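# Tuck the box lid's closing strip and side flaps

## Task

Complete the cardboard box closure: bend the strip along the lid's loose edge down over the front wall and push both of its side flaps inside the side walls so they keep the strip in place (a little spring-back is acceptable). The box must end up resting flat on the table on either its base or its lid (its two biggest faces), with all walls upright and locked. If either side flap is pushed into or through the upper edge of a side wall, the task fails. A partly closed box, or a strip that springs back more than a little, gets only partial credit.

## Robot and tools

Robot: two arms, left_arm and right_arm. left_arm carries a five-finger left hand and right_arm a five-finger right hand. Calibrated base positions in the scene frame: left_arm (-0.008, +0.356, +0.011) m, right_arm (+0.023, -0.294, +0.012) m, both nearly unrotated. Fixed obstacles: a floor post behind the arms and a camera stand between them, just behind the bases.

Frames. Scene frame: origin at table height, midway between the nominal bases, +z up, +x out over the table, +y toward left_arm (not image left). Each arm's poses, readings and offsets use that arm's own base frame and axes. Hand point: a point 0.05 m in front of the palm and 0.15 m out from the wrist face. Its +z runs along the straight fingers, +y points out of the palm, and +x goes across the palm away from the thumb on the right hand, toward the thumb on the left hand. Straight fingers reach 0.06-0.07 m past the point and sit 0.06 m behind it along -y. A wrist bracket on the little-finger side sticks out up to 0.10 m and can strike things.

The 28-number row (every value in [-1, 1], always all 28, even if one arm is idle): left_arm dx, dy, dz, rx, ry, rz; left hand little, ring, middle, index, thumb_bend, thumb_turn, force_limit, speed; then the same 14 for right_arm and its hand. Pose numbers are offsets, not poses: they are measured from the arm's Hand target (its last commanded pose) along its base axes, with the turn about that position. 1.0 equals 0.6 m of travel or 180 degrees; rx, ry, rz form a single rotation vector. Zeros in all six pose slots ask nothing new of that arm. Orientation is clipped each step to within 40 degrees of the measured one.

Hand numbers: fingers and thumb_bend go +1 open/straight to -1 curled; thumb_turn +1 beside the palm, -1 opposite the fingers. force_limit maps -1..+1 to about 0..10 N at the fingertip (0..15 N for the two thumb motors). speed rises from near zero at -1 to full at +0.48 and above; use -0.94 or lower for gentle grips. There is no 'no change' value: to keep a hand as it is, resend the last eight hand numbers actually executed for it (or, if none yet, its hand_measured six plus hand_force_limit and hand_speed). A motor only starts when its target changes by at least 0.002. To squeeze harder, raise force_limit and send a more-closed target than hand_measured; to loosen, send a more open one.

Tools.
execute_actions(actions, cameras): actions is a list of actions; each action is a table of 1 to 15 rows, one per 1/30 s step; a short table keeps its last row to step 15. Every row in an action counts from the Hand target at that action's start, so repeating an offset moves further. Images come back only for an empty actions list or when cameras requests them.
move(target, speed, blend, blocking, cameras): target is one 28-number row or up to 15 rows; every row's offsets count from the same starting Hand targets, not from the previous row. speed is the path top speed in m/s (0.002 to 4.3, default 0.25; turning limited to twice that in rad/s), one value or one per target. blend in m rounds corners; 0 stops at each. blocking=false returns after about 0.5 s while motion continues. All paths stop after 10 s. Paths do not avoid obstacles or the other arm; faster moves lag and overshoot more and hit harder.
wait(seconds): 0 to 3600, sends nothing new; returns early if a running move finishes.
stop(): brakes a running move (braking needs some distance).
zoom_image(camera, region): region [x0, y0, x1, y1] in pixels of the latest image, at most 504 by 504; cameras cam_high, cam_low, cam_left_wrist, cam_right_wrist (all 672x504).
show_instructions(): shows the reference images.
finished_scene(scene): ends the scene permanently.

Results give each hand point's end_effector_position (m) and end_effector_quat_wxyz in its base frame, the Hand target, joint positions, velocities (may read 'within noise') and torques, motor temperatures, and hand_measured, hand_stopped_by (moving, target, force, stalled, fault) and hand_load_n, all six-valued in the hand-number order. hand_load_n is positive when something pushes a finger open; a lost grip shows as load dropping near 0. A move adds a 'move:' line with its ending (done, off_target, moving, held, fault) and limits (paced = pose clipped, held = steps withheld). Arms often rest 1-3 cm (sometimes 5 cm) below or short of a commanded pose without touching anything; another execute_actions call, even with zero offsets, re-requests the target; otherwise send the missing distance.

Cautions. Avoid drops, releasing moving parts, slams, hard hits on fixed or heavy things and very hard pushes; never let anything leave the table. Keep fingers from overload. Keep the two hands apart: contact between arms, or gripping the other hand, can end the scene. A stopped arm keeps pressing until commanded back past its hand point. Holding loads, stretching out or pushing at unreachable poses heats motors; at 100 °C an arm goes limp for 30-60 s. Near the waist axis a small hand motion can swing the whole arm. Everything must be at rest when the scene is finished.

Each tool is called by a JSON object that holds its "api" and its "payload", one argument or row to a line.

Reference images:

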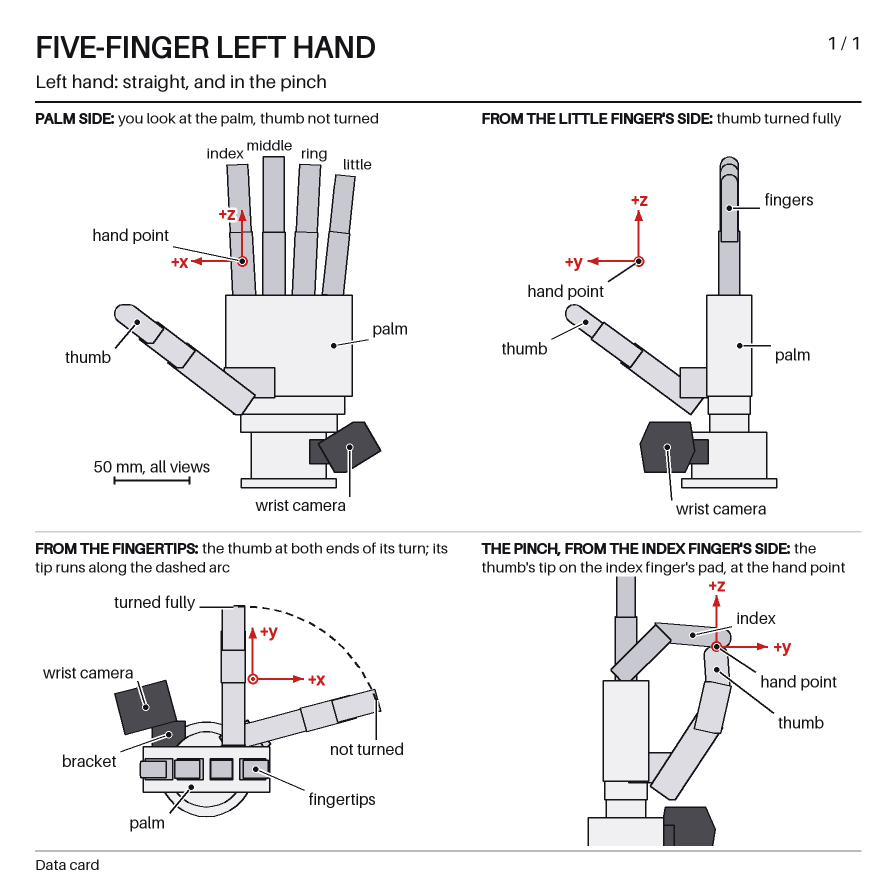

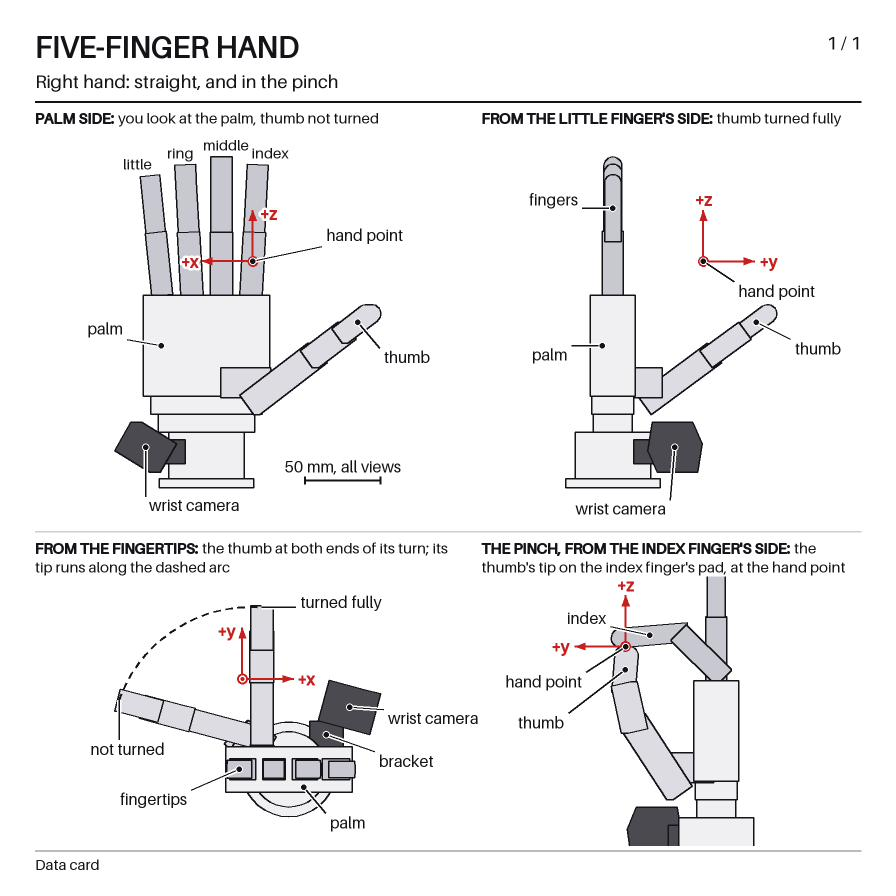

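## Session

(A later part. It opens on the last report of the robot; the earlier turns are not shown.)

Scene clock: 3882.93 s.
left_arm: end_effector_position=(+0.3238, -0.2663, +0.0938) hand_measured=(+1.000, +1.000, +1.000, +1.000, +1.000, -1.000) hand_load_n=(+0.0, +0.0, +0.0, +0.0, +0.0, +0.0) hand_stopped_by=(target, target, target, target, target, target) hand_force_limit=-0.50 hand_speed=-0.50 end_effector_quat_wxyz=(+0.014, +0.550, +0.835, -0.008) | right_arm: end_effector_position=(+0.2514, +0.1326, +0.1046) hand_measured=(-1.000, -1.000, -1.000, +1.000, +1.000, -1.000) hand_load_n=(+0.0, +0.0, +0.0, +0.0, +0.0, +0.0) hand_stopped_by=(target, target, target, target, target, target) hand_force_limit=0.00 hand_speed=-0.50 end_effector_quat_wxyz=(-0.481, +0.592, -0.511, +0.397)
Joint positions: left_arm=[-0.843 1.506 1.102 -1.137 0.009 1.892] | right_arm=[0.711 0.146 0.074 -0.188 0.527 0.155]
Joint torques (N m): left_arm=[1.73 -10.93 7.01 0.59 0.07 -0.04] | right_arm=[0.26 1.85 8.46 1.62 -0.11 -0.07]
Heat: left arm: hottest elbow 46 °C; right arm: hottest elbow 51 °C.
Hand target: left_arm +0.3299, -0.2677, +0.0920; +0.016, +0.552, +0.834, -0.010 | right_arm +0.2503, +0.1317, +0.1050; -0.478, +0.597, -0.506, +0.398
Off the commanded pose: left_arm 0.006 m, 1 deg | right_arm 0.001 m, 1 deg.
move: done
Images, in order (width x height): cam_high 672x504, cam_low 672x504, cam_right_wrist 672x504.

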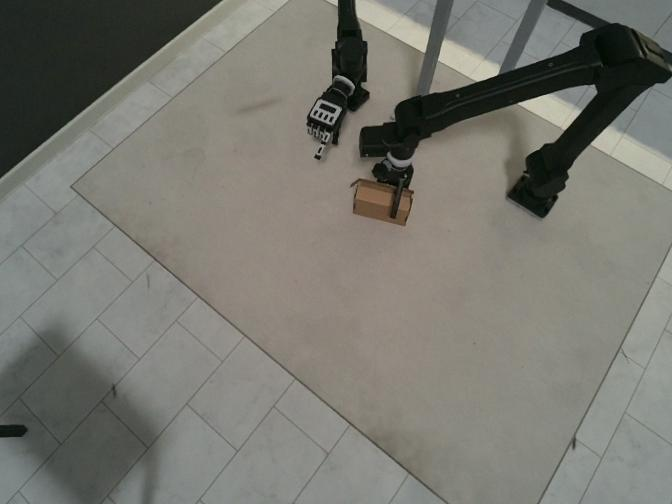

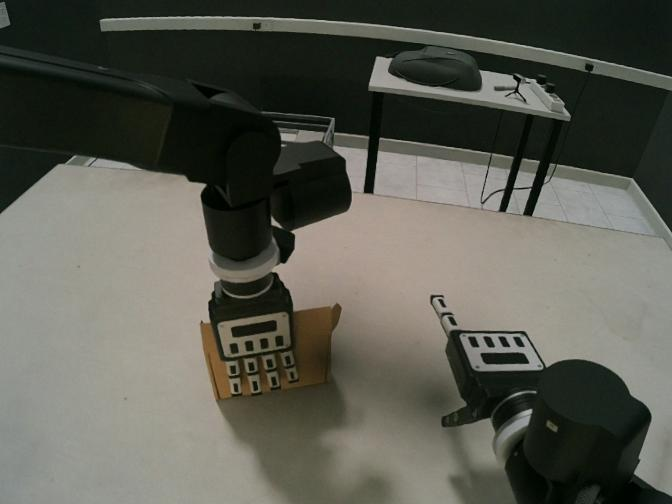

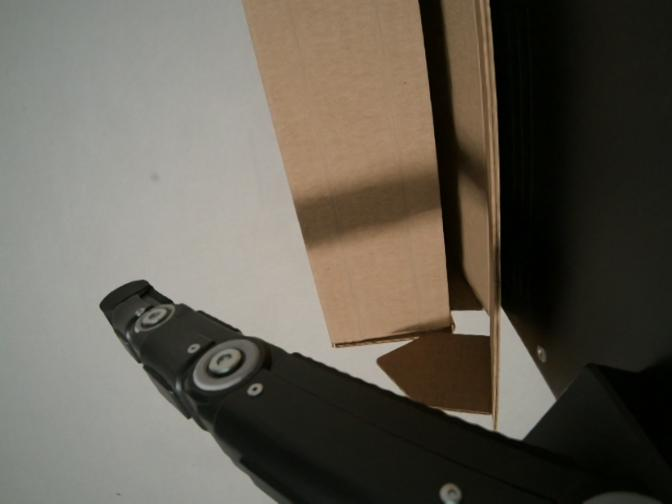

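{"api": "move", "payload": {
  "target": [-0.0152,-0.0068,-0.0133, 0,0,0, 1,1,1,1,1,-1,-0.5,-0.5, 0,0,0,0,0,0, -1,-1,-1,1,1,-1,0,-0.5],
  "speed": 0.03
}}

{"api": "move", "payload": {
  "target": [0,0,0, 0,0,0, 1,1,1,1,-0.15,-1,-0.5,-0.9, 0,0,0,0,0,0, -1,-1,-1,1,1,-1,0,-0.5],
  "speed": 0.03,
  "cameras": ["cam_low","cam_high","cam_right_wrist"]
}}

{"api": "zoom_image", "payload": {
  "camera": "cam_high",
  "region": [310, 140, 440, 260]
}}

{"api": "zoom_image", "payload": {
  "camera": "cam_right_wrist",
  "region": [150, 0, 550, 400]
}}

Scene clock: 3897.83 s.
left_arm: end_effector_position=(+0.3245, -0.2673, +0.0895) hand_measured=(+1.000, +1.000, +1.000, +1.000, +1.000, -1.000) hand_load_n=(+0.0, -0.5, +0.0, +0.0, +0.0, +0.0) hand_stopped_by=(target, target, target, target, target, target) hand_force_limit=-0.50 hand_speed=-0.50 end_effector_quat_wxyz=(+0.017, +0.550, +0.835, -0.009) | right_arm: end_effector_position=(+0.2514, +0.1326, +0.1046) hand_measured=(-1.000, -1.000, -1.000, +1.000, +1.000, -1.000) hand_load_n=(+0.0, +0.0, +0.0, -0.5, -0.5, +0.0) hand_stopped_by=(target, target, target, target, target, target) hand_force_limit=0.00 hand_speed=-0.50 end_effector_quat_wxyz=(-0.481, +0.592, -0.511, +0.397)
Joint positions: left_arm=[-0.844 1.508 1.092 -1.117 0.009 1.892] | right_arm=[0.711 0.146 0.074 -0.188 0.527 0.155]
Joint torques (N m): left_arm=[-0.15 -11.05 6.19 0.66 0.04 -0.29] | right_arm=[0.26 1.85 8.46 1.62 -0.1 -0.06]
Heat: left arm: hottest elbow 46 °C; right arm: hottest elbow 51 °C.
Hand target: left_arm +0.3207, -0.2717, +0.0841; +0.016, +0.552, +0.834, -0.010 | right_arm +0.2503, +0.1317, +0.1050; -0.478, +0.597, -0.506, +0.398
Off the commanded pose: left_arm 0.008 m, 0 deg | right_arm 0.001 m, 1 deg.
move: done

Scene clock: 3902.83 s.
left_arm: end_effector_position=(+0.3245, -0.2674, +0.0895) hand_measured=(+1.000, +1.000, +1.000, +1.000, +0.294, -1.000) hand_load_n=(+0.0, +0.5, +0.0, +0.0, +0.0, +0.0) hand_stopped_by=(target, target, target, target, moving, target) hand_force_limit=-0.50 hand_speed=-0.90 end_effector_quat_wxyz=(+0.017, +0.550, +0.835, -0.009) | right_arm: end_effector_position=(+0.2514, +0.1326, +0.1046) hand_measured=(-1.000, -1.000, -1.000, +1.000, +1.000, -1.000) hand_load_n=(+0.0, +0.0, +0.0, +0.0, +0.0, +0.0) hand_stopped_by=(target, target, target, target, target, target) hand_force_limit=0.00 hand_speed=-0.50 end_effector_quat_wxyz=(-0.481, +0.592, -0.511, +0.397)
Joint positions: left_arm=[-0.844 1.508 1.092 -1.116 0.009 1.892] | right_arm=[0.711 0.146 0.074 -0.188 0.527 0.155]
Joint torques (N m): left_arm=[-0.15 -11.05 6.19 0.69 0.05 -0.29] | right_arm=[0.26 1.85 8.47 1.61 -0.11 -0.07]
Heat: left arm: hottest elbow 45 °C; right arm: hottest elbow 51 °C.
Hand target: left_arm +0.3207, -0.2718, +0.0841; +0.016, +0.552, +0.834, -0.010 | right_arm +0.2503, +0.1317, +0.1050; -0.478, +0.597, -0.506, +0.398
Off the commanded pose: left_arm 0.008 m, 0 deg | right_arm 0.001 m, 1 deg.
move: moving (left_arm; no rest 5 s after the move's start)
Images, in order (width x height): cam_high 672x504, cam_low 672x504, cam_right_wrist 672x504.

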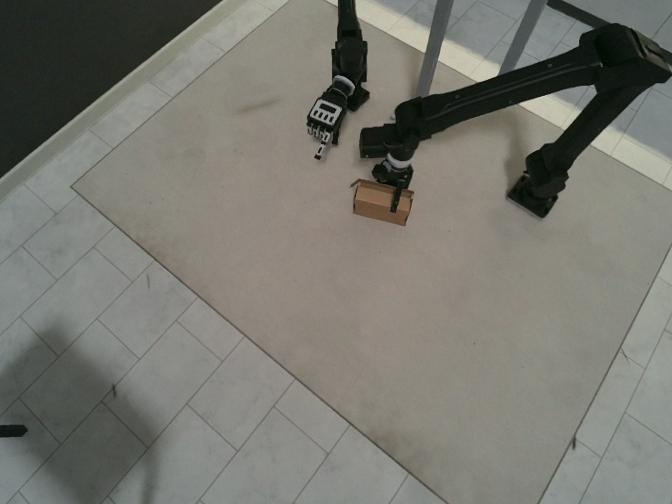

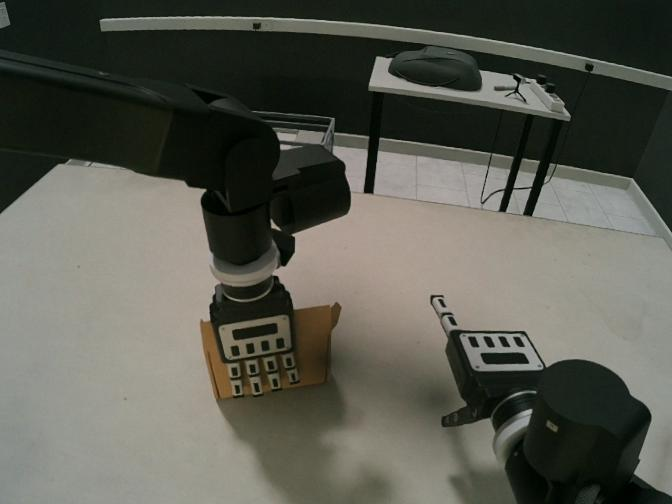

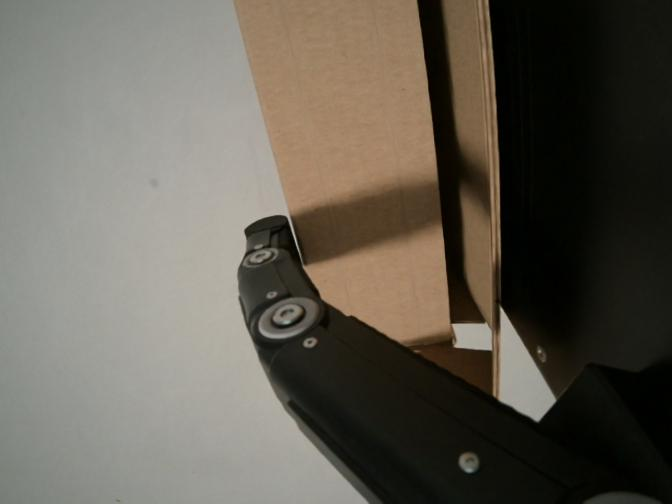

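Scaled by 3.877 from the camera's image (finer frame: 960x720).

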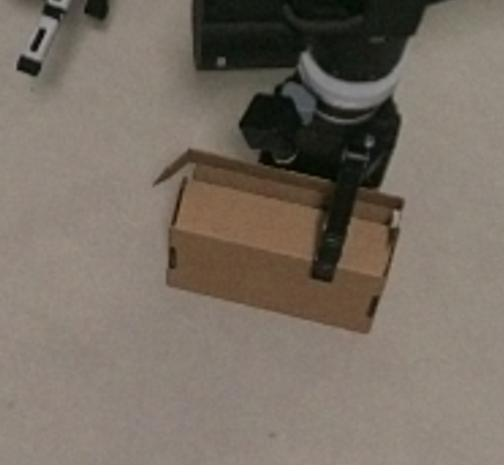

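Scaled by 1.260 from the camera's image (finer frame: 960x720).

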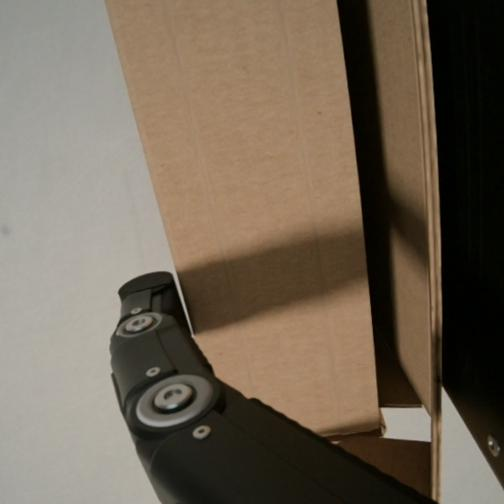

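{"api": "wait", "payload": {
  "seconds": 6,
  "cameras": ["cam_low","cam_high","cam_right_wrist"]
}}

{"api": "zoom_image", "payload": {
  "camera": "cam_high",
  "region": [310, 140, 440, 260]
}}

{"api": "zoom_image", "payload": {
  "camera": "cam_right_wrist",
  "region": [150, 0, 550, 400]
}}

{"api": "zoom_image", "payload": {
  "camera": "cam_low",
  "region": [160, 220, 380, 420]
}}

Scene clock: 3914.43 s.
left_arm: end_effector_position=(+0.3245, -0.2674, +0.0895) hand_measured=(+1.000, +1.000, +1.000, +1.000, -0.084, -1.000) hand_load_n=(+0.0, +0.0, +0.0, +0.0, +3.5, +0.0) hand_stopped_by=(target, target, target, target, force, target) hand_force_limit=-0.50 hand_speed=-0.90 end_effector_quat_wxyz=(+0.017, +0.550, +0.835, -0.009) | right_arm: end_effector_position=(+0.2514, +0.1326, +0.1046) hand_measured=(-1.000, -1.000, -1.000, +1.000, +1.000, -1.000) hand_load_n=(+0.0, +0.0, +0.0, +0.0, +0.0, +0.0) hand_stopped_by=(target, target, target, target, target, target) hand_force_limit=0.00 hand_speed=-0.50 end_effector_quat_wxyz=(-0.481, +0.592, -0.511, +0.397)
Joint positions: left_arm=[-0.844 1.508 1.092 -1.116 0.009 1.892] | right_arm=[0.711 0.146 0.074 -0.188 0.527 0.155]
Joint torques (N m): left_arm=[-0.15 -11.05 6.2 0.69 0.05 -0.29] | right_arm=[0.26 1.85 8.46 1.61 -0.1 -0.07]
Heat: left arm: hottest elbow 45 °C; right arm: hottest elbow 51 °C.
Hand target: left_arm +0.3207, -0.2717, +0.0841; +0.016, +0.552, +0.834, -0.010 | right_arm +0.2503, +0.1317, +0.1050; -0.478, +0.597, -0.506, +0.398
Off the commanded pose: left_arm 0.008 m, 0 deg | right_arm 0.001 m, 1 deg.
wait: 6.00 s; at rest from the start
Images, in order (width x height): cam_high 672x504, cam_low 672x504, cam_right_wrist 672x504.

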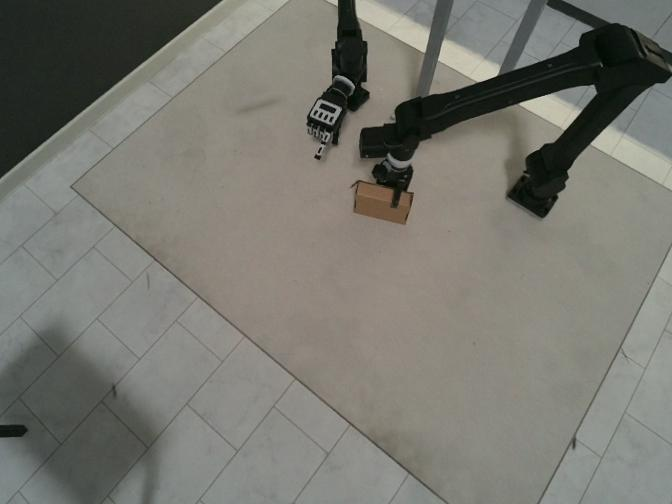

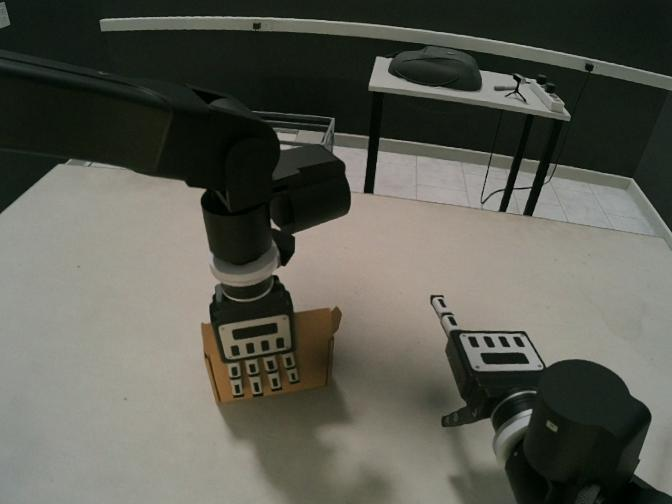

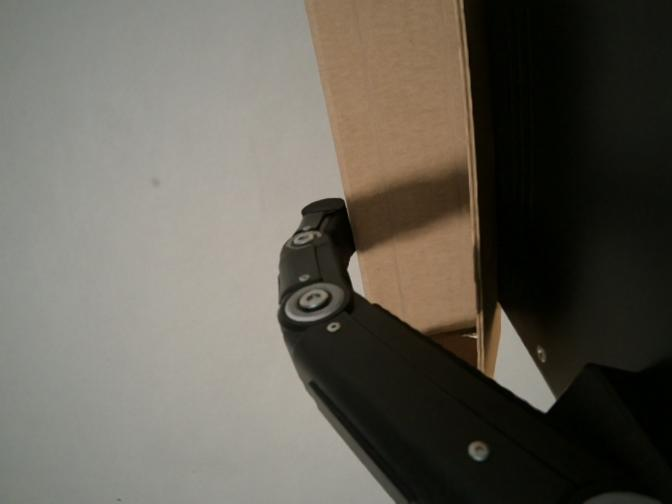

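Scaled by 3.877 from the camera's image (finer frame: 960x720).

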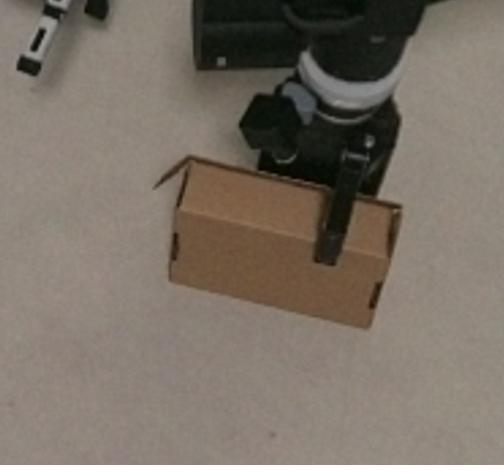

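Scaled by 1.260 from the camera's image (finer frame: 960x720).

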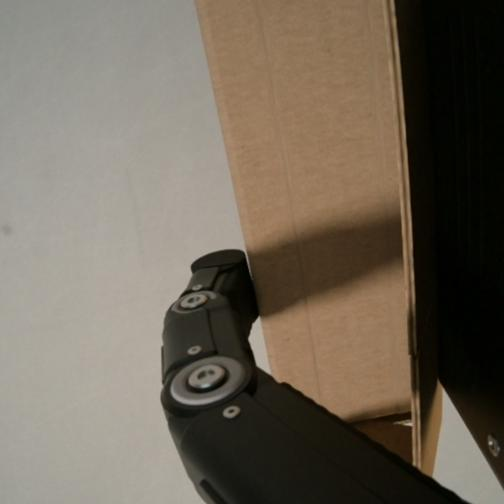

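Scaled by 2.291 from the camera's image (finer frame: 960x720).

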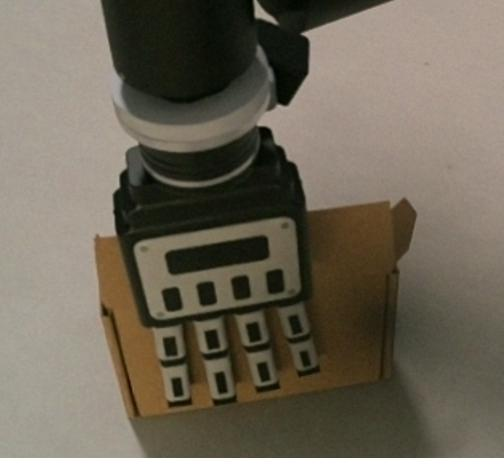

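{"api": "move", "payload": {
  "target": [0,0,0, 0,0,0, 1,1,1,1,-0.15,-1,-0.5,-0.9, 0.0728,0.118,-0.0083,0,0,0.1917, -1,-1,-1,1,1,-1,0,-0.5],
  "speed": 0.08,
  "cameras": ["cam_low","cam_high","cam_right_wrist"]
}}

{"api": "zoom_image", "payload": {
  "camera": "cam_high",
  "region": [310, 140, 440, 260]
}}

{"api": "zoom_image", "payload": {
  "camera": "cam_low",
  "region": [180, 220, 420, 420]
}}

Scene clock: 3951.23 s.
left_arm: end_effector_position=(+0.3245, -0.2674, +0.0895) hand_measured=(+1.000, +1.000, +1.000, +1.000, -0.084, -1.000) hand_load_n=(+0.0, +0.0, +0.0, +0.0, +3.5, +0.0) hand_stopped_by=(target, target, target, target, force, target) hand_force_limit=-0.50 hand_speed=-0.90 end_effector_quat_wxyz=(+0.017, +0.550, +0.835, -0.009) | right_arm: end_effector_position=(+0.2772, +0.2001, +0.0817) hand_measured=(-1.000, -1.000, -1.000, +1.000, +1.000, -1.000) hand_load_n=(-0.5, +0.0, +0.0, +0.0, +0.0, +0.0) hand_stopped_by=(target, target, target, target, target, target) hand_force_limit=0.00 hand_speed=-0.50 end_effector_quat_wxyz=(-0.564, +0.729, -0.321, +0.219)
Joint positions: left_arm=[-0.844 1.508 1.092 -1.116 0.009 1.892] | right_arm=[0.301 0.87 0.152 0.414 -0.465 -0.096]
Joint torques (N m): left_arm=[-0.15 -10.99 6.19 0.7 0.05 -0.3] | right_arm=[-0.32 -0.91 8.87 3.04 -0.31 -0.07]
Heat: left arm: hottest elbow 44 °C; right arm: hottest elbow 51 °C.
Hand target: left_arm +0.3207, -0.2717, +0.0841; +0.016, +0.552, +0.834, -0.010 | right_arm +0.2940, +0.2026, +0.1001; -0.575, +0.720, -0.306, +0.238
Off the commanded pose: left_arm 0.008 m, 0 deg | right_arm 0.025 m, 3 deg.
move: off_target (right_arm)
Images, in order (width x height): cam_high 672x504, cam_low 672x504, cam_right_wrist 672x504.

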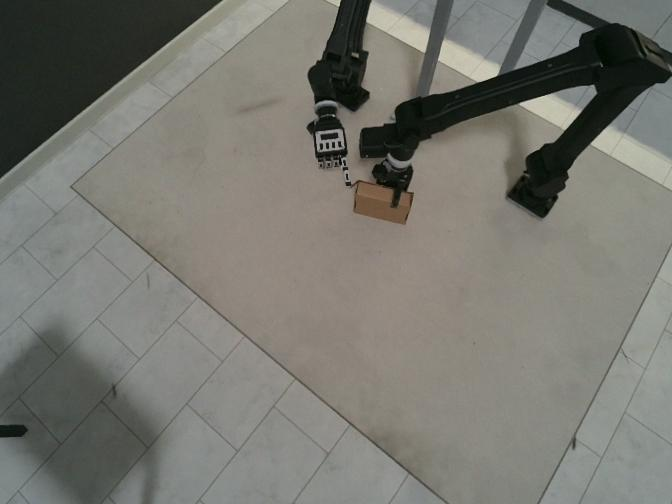

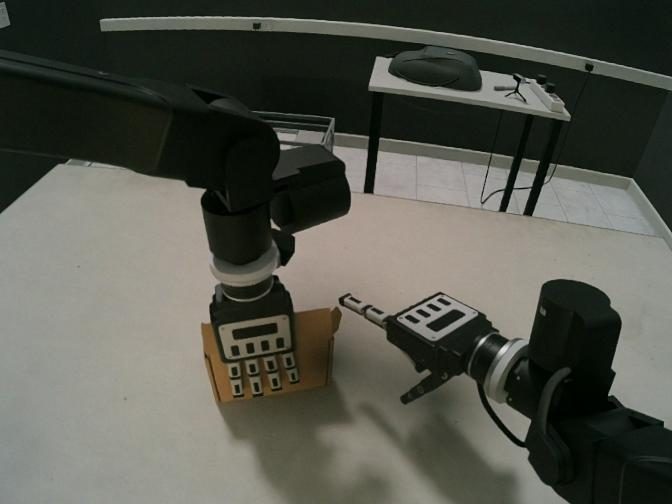

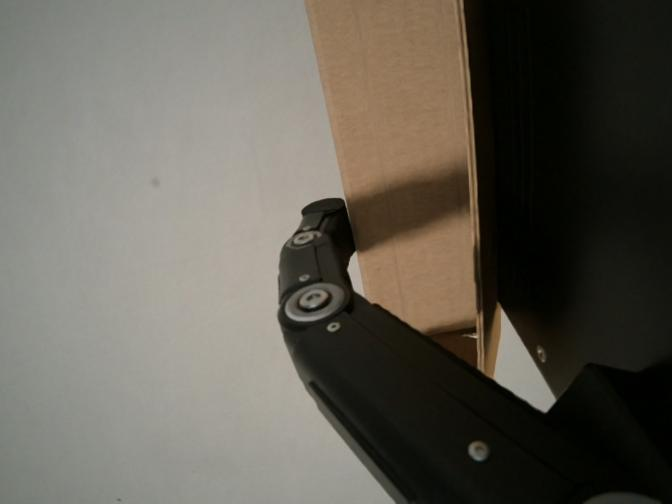

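Scaled by 3.877 from the camera's image (finer frame: 960x720).

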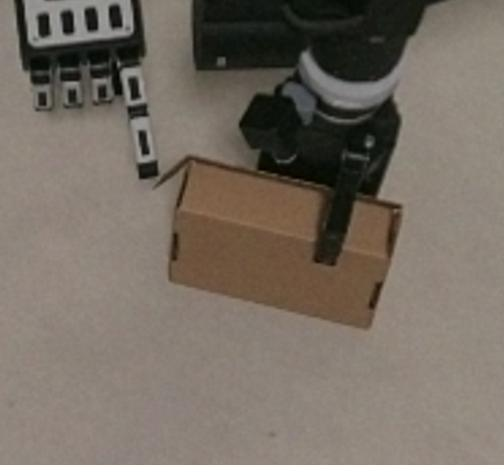

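Scaled by 2.100 from the camera's image (finer frame: 960x720).

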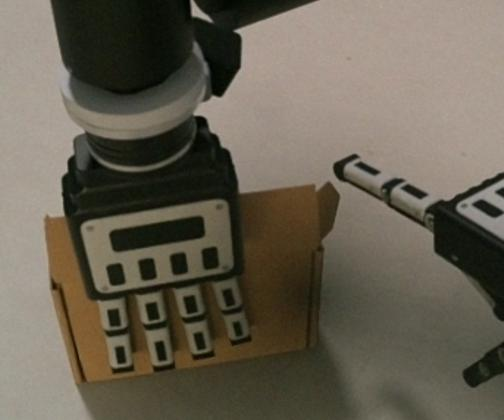

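{"api": "move", "payload": {
  "target": [
    [0,0,0, 0,0,0, 1,1,1,1,-0.15,-1,-0.5,-0.9, -0.0025,-0.030,0,0,0,0, -1,-1,-1,1,1,-1,0,-0.5],
    [0,0,0, 0,0,0, 1,1,1,1,-0.15,-1,-0.5,-0.9, -0.0025,-0.028,-0.0668,0,0,0, -1,-1,-1,1,1,-1,0,-0.5]
  ],
  "speed": 0.06,
  "cameras": ["cam_low","cam_high","cam_right_wrist"]
}}

{"api": "zoom_image", "payload": {
  "camera": "cam_high",
  "region": [310, 140, 440, 260]
}}

{"api": "zoom_image", "payload": {
  "camera": "cam_low",
  "region": [180, 220, 420, 420]
}}

Scene clock: 3973.00 s.
left_arm: end_effector_position=(+0.3245, -0.2674, +0.0895) hand_measured=(+1.000, +1.000, +1.000, +1.000, -0.084, -1.000) hand_load_n=(+0.0, +0.0, +0.0, +0.0, +3.5, +0.0) hand_stopped_by=(target, target, target, target, force, target) hand_force_limit=-0.50 hand_speed=-0.90 end_effector_quat_wxyz=(+0.017, +0.550, +0.835, -0.009) | right_arm: end_effector_position=(+0.2902, +0.1856, +0.0575) hand_measured=(-1.000, -1.000, -1.000, +1.000, +1.000, -1.000) hand_load_n=(+0.0, +0.0, +0.0, +0.0, +0.0, +0.0) hand_stopped_by=(target, target, target, target, target, target) hand_force_limit=0.00 hand_speed=-0.50 end_effector_quat_wxyz=(-0.572, +0.722, -0.314, +0.230)
Joint positions: left_arm=[-0.844 1.508 1.092 -1.116 0.009 1.892] | right_arm=[0.212 1.086 0.117 0.684 -0.547 -0.123]
Joint torques (N m): left_arm=[-0.15 -10.99 6.19 0.69 0.05 -0.29] | right_arm=[0.44 -2.08 5.01 3.04 -0.13 -0.04]
Heat: left arm: hottest elbow 44 °C; right arm: hottest elbow 51 °C.
Hand target: left_arm +0.3207, -0.2717, +0.0841; +0.016, +0.552, +0.834, -0.010 | right_arm +0.2924, +0.1858, +0.0598; -0.575, +0.720, -0.307, +0.238
Off the commanded pose: left_arm 0.008 m, 0 deg | right_arm 0.003 m, 1 deg.
move: done
Images, in order (width x height): cam_high 672x504, cam_low 672x504, cam_right_wrist 672x504.

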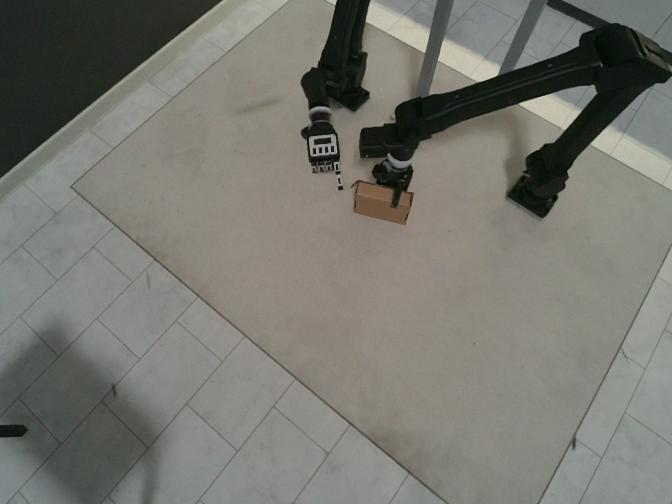

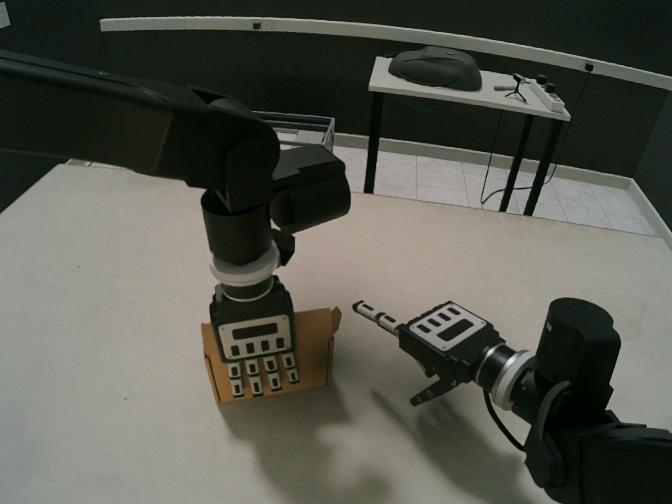

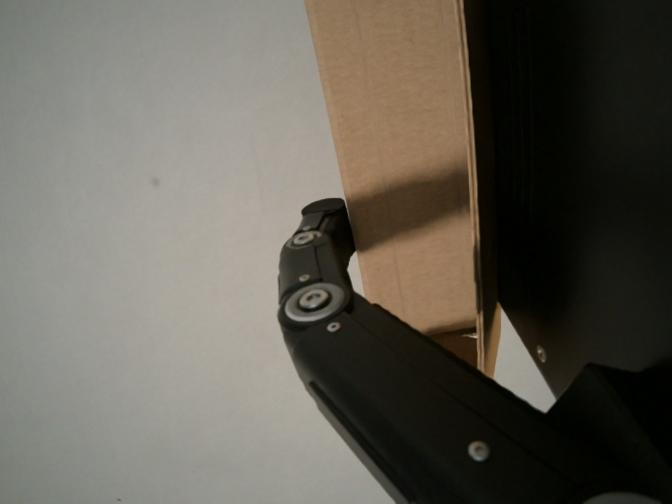

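Scaled by 3.877 from the camera's image (finer frame: 960x720).

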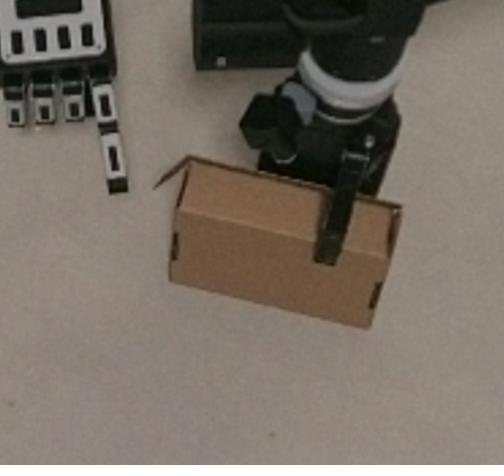

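Scaled by 2.100 from the camera's image (finer frame: 960x720).

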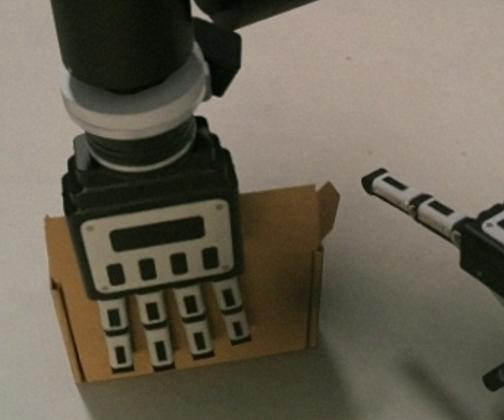

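{"api": "move", "payload": {
  "target": [0,0,0, 0,0,0, 1,1,1,1,-0.15,-1,-0.5,-0.9, -0.0218,0.0728,0.0095,0,0,0, -1,-1,-1,1,1,-1,0,-0.5],
  "speed": 0.05,
  "cameras": ["cam_low","cam_high","cam_right_wrist"]
}}

{"api": "zoom_image", "payload": {
  "camera": "cam_high",
  "region": [310, 140, 440, 260]
}}

{"api": "zoom_image", "payload": {
  "camera": "cam_low",
  "region": [180, 220, 420, 420]
}}

Scene clock: 3986.00 s.
left_arm: end_effector_position=(+0.3245, -0.2674, +0.0895) hand_measured=(+1.000, +1.000, +1.000, +1.000, -0.084, -1.000) hand_load_n=(+0.0, +0.0, +0.0, +0.0, +3.5, +1.0) hand_stopped_by=(target, target, target, target, force, target) hand_force_limit=-0.50 hand_speed=-0.90 end_effector_quat_wxyz=(+0.017, +0.550, +0.835, -0.009) | right_arm: end_effector_position=(+0.2787, +0.2214, +0.0556) hand_measured=(-1.000, -1.000, -1.000, +1.000, +1.000, -1.000) hand_load_n=(+0.0, +0.0, +0.0, -0.5, +0.0, +0.0) hand_stopped_by=(target, target, target, target, target, target) hand_force_limit=0.00 hand_speed=-0.50 end_effector_quat_wxyz=(-0.561, +0.727, -0.315, +0.239)
Joint positions: left_arm=[-0.844 1.508 1.092 -1.116 0.009 1.892] | right_arm=[0.432 1.075 0.117 0.684 -0.315 -0.081]
Joint torques (N m): left_arm=[-0.15 -10.99 6.2 0.69 0.05 -0.29] | right_arm=[1.49 -2.96 5.68 3.1 -0.32 0.17]
Heat: left arm: hottest elbow 44 °C; right arm: hottest elbow 50 °C.
Hand target: left_arm +0.3208, -0.2717, +0.0841; +0.016, +0.552, +0.834, -0.010 | right_arm +0.2794, +0.2294, +0.0656; -0.575, +0.720, -0.307, +0.238
Off the commanded pose: left_arm 0.008 m, 0 deg | right_arm 0.013 m, 2 deg.
move: off_target (right_arm)
Images, in order (width x height): cam_high 672x504, cam_low 672x504, cam_right_wrist 672x504.

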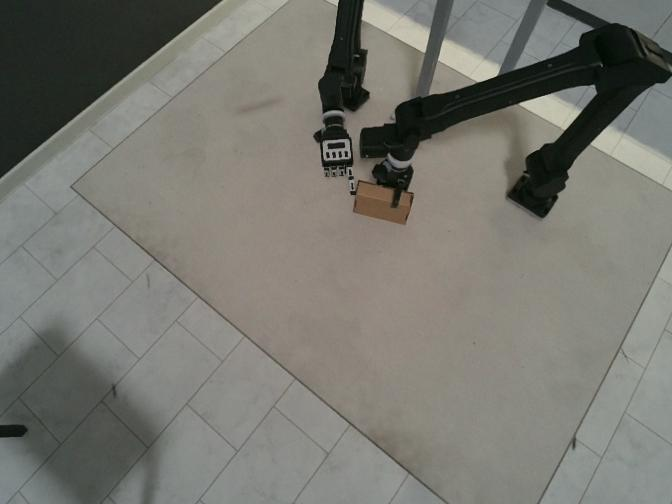

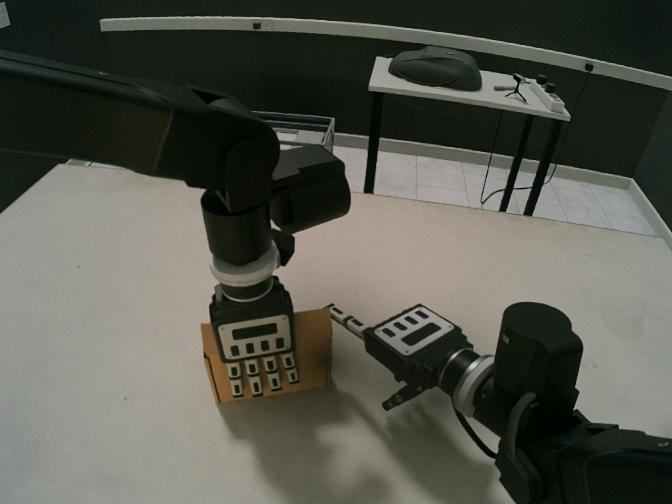

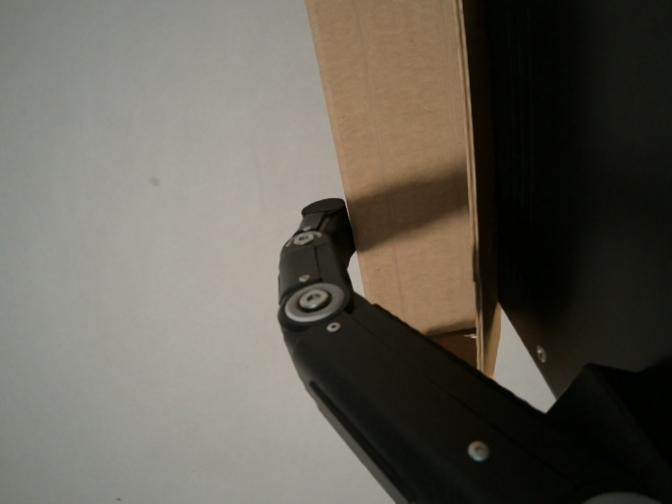

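Scaled by 3.877 from the camera's image (finer frame: 960x720).

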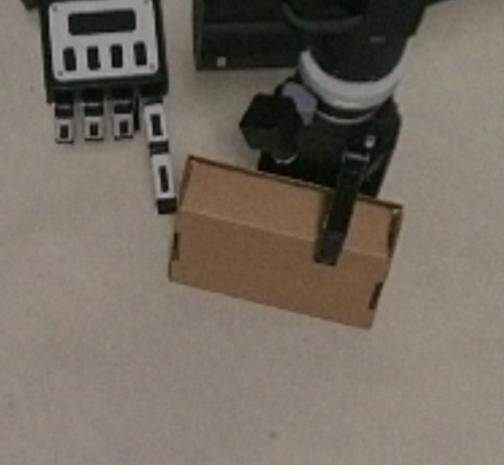

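Scaled by 2.100 from the camera's image (finer frame: 960x720).

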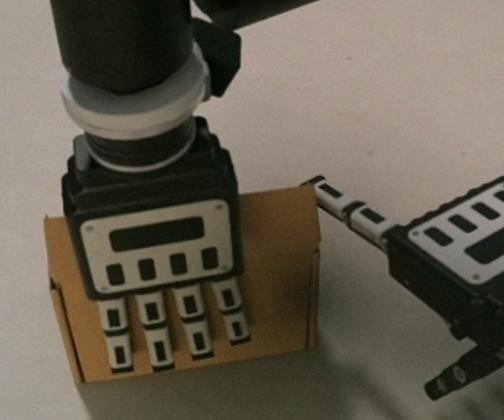

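{"api": "move", "payload": {
  "target": [0,0,0, 0,0,0, 1,1,1,1,-0.15,-1,-0.5,-0.9, -0.0222,0.038,0.0017,0,0,0, -1,-1,-1,1,1,-1,0,-0.5],
  "speed": 0.04,
  "cameras": ["cam_low","cam_high","cam_right_wrist"]
}}

{"api": "zoom_image", "payload": {
  "camera": "cam_high",
  "region": [310, 140, 440, 260]
}}

{"api": "zoom_image", "payload": {
  "camera": "cam_low",
  "region": [180, 220, 420, 420]
}}

{"api": "zoom_image", "payload": {
  "camera": "cam_right_wrist",
  "region": [250, 0, 600, 400]
}}

Scene clock: 3998.10 s.
left_arm: end_effector_position=(+0.3242, -0.2677, +0.0895) hand_measured=(+1.000, +1.000, +1.000, +1.000, -0.084, -1.000) hand_load_n=(+0.0, +0.0, +0.0, +0.0, +3.0, +1.0) hand_stopped_by=(target, target, target, target, force, target) hand_force_limit=-0.50 hand_speed=-0.90 end_effector_quat_wxyz=(+0.017, +0.550, +0.835, -0.009) | right_arm: end_effector_position=(+0.2695, +0.2403, +0.0559) hand_measured=(-1.000, -1.000, -1.000, +1.000, +1.000, -1.000) hand_load_n=(+0.0, +0.0, +0.0, -0.5, +0.0, +0.0) hand_stopped_by=(target, target, target, target, target, target) hand_force_limit=0.00 hand_speed=-0.50 end_effector_quat_wxyz=(-0.556, +0.727, -0.319, +0.246)
Joint positions: left_arm=[-0.845 1.508 1.092 -1.116 0.009 1.891] | right_arm=[0.559 1.069 0.117 0.684 -0.176 -0.05]
Joint torques (N m): left_arm=[-0.09 -10.99 6.19 0.69 0.05 -0.29] | right_arm=[2.08 -2.9 5.67 3.22 -0.59 0.2]
Heat: left arm: hottest elbow 43 °C; right arm: hottest elbow 48 °C.
Hand target: left_arm +0.3207, -0.2718, +0.0841; +0.016, +0.552, +0.834, -0.010 | right_arm +0.2660, +0.2522, +0.0666; -0.575, +0.720, -0.307, +0.238
Off the commanded pose: left_arm 0.008 m, 0 deg | right_arm 0.016 m, 3 deg.
move: off_target (right_arm)
Images, in order (width x height): cam_high 672x504, cam_low 672x504, cam_right_wrist 672x504.

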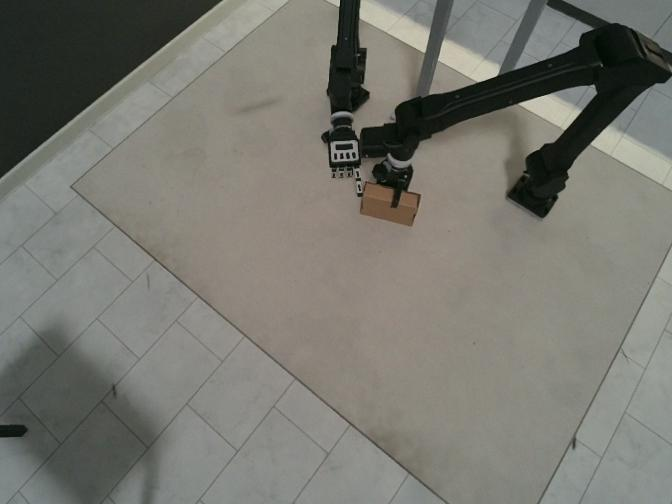

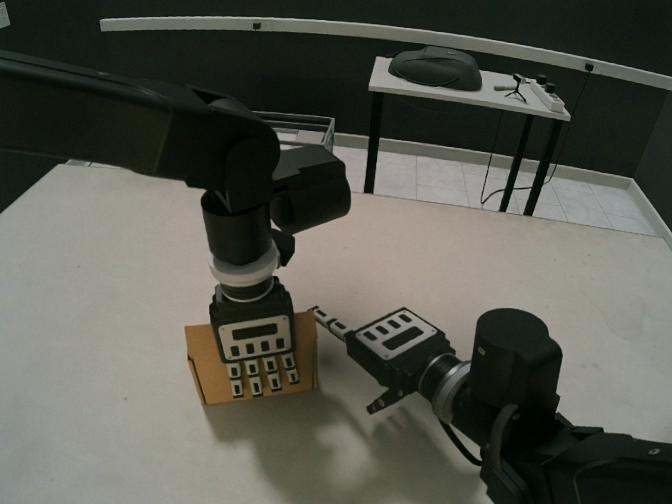

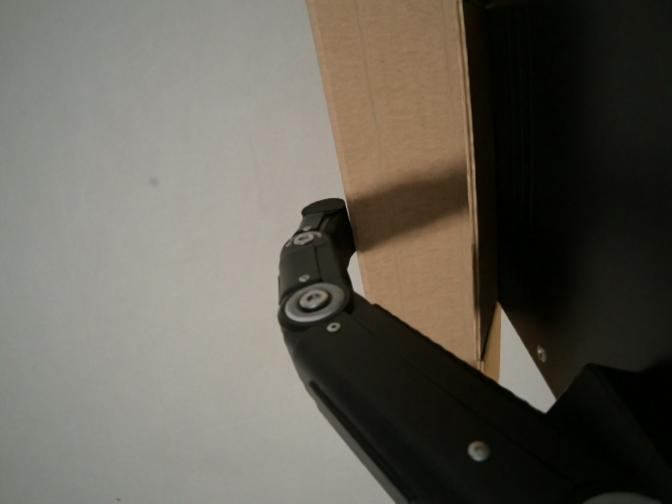

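Scaled by 3.877 from the camera's image (finer frame: 960x720).

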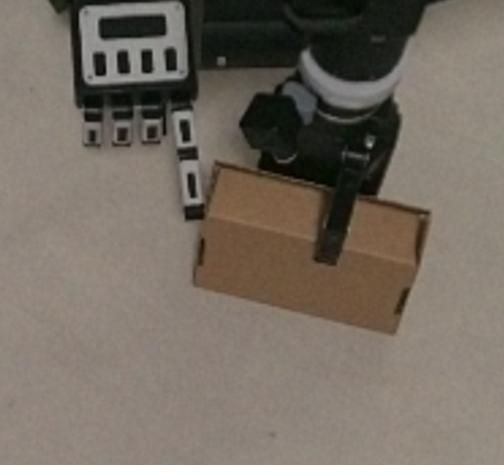

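Scaled by 2.100 from the camera's image (finer frame: 960x720).

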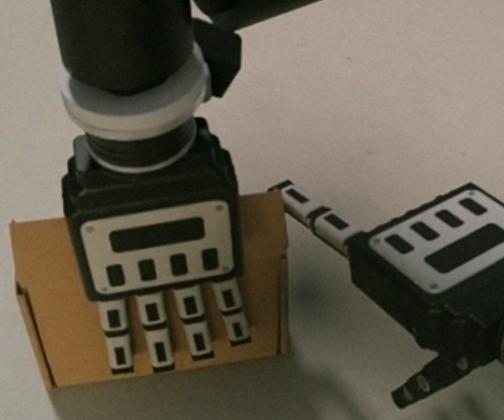

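Scaled by 1.260 from the camera's image (finer frame: 960x720).

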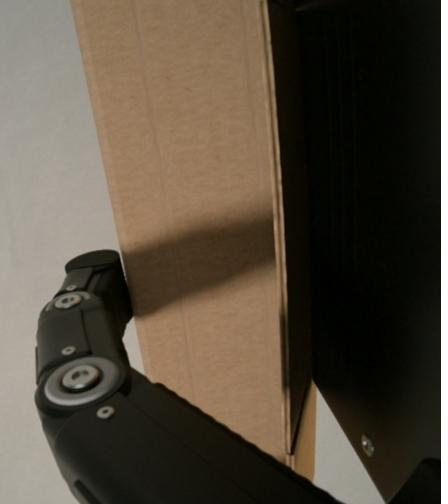

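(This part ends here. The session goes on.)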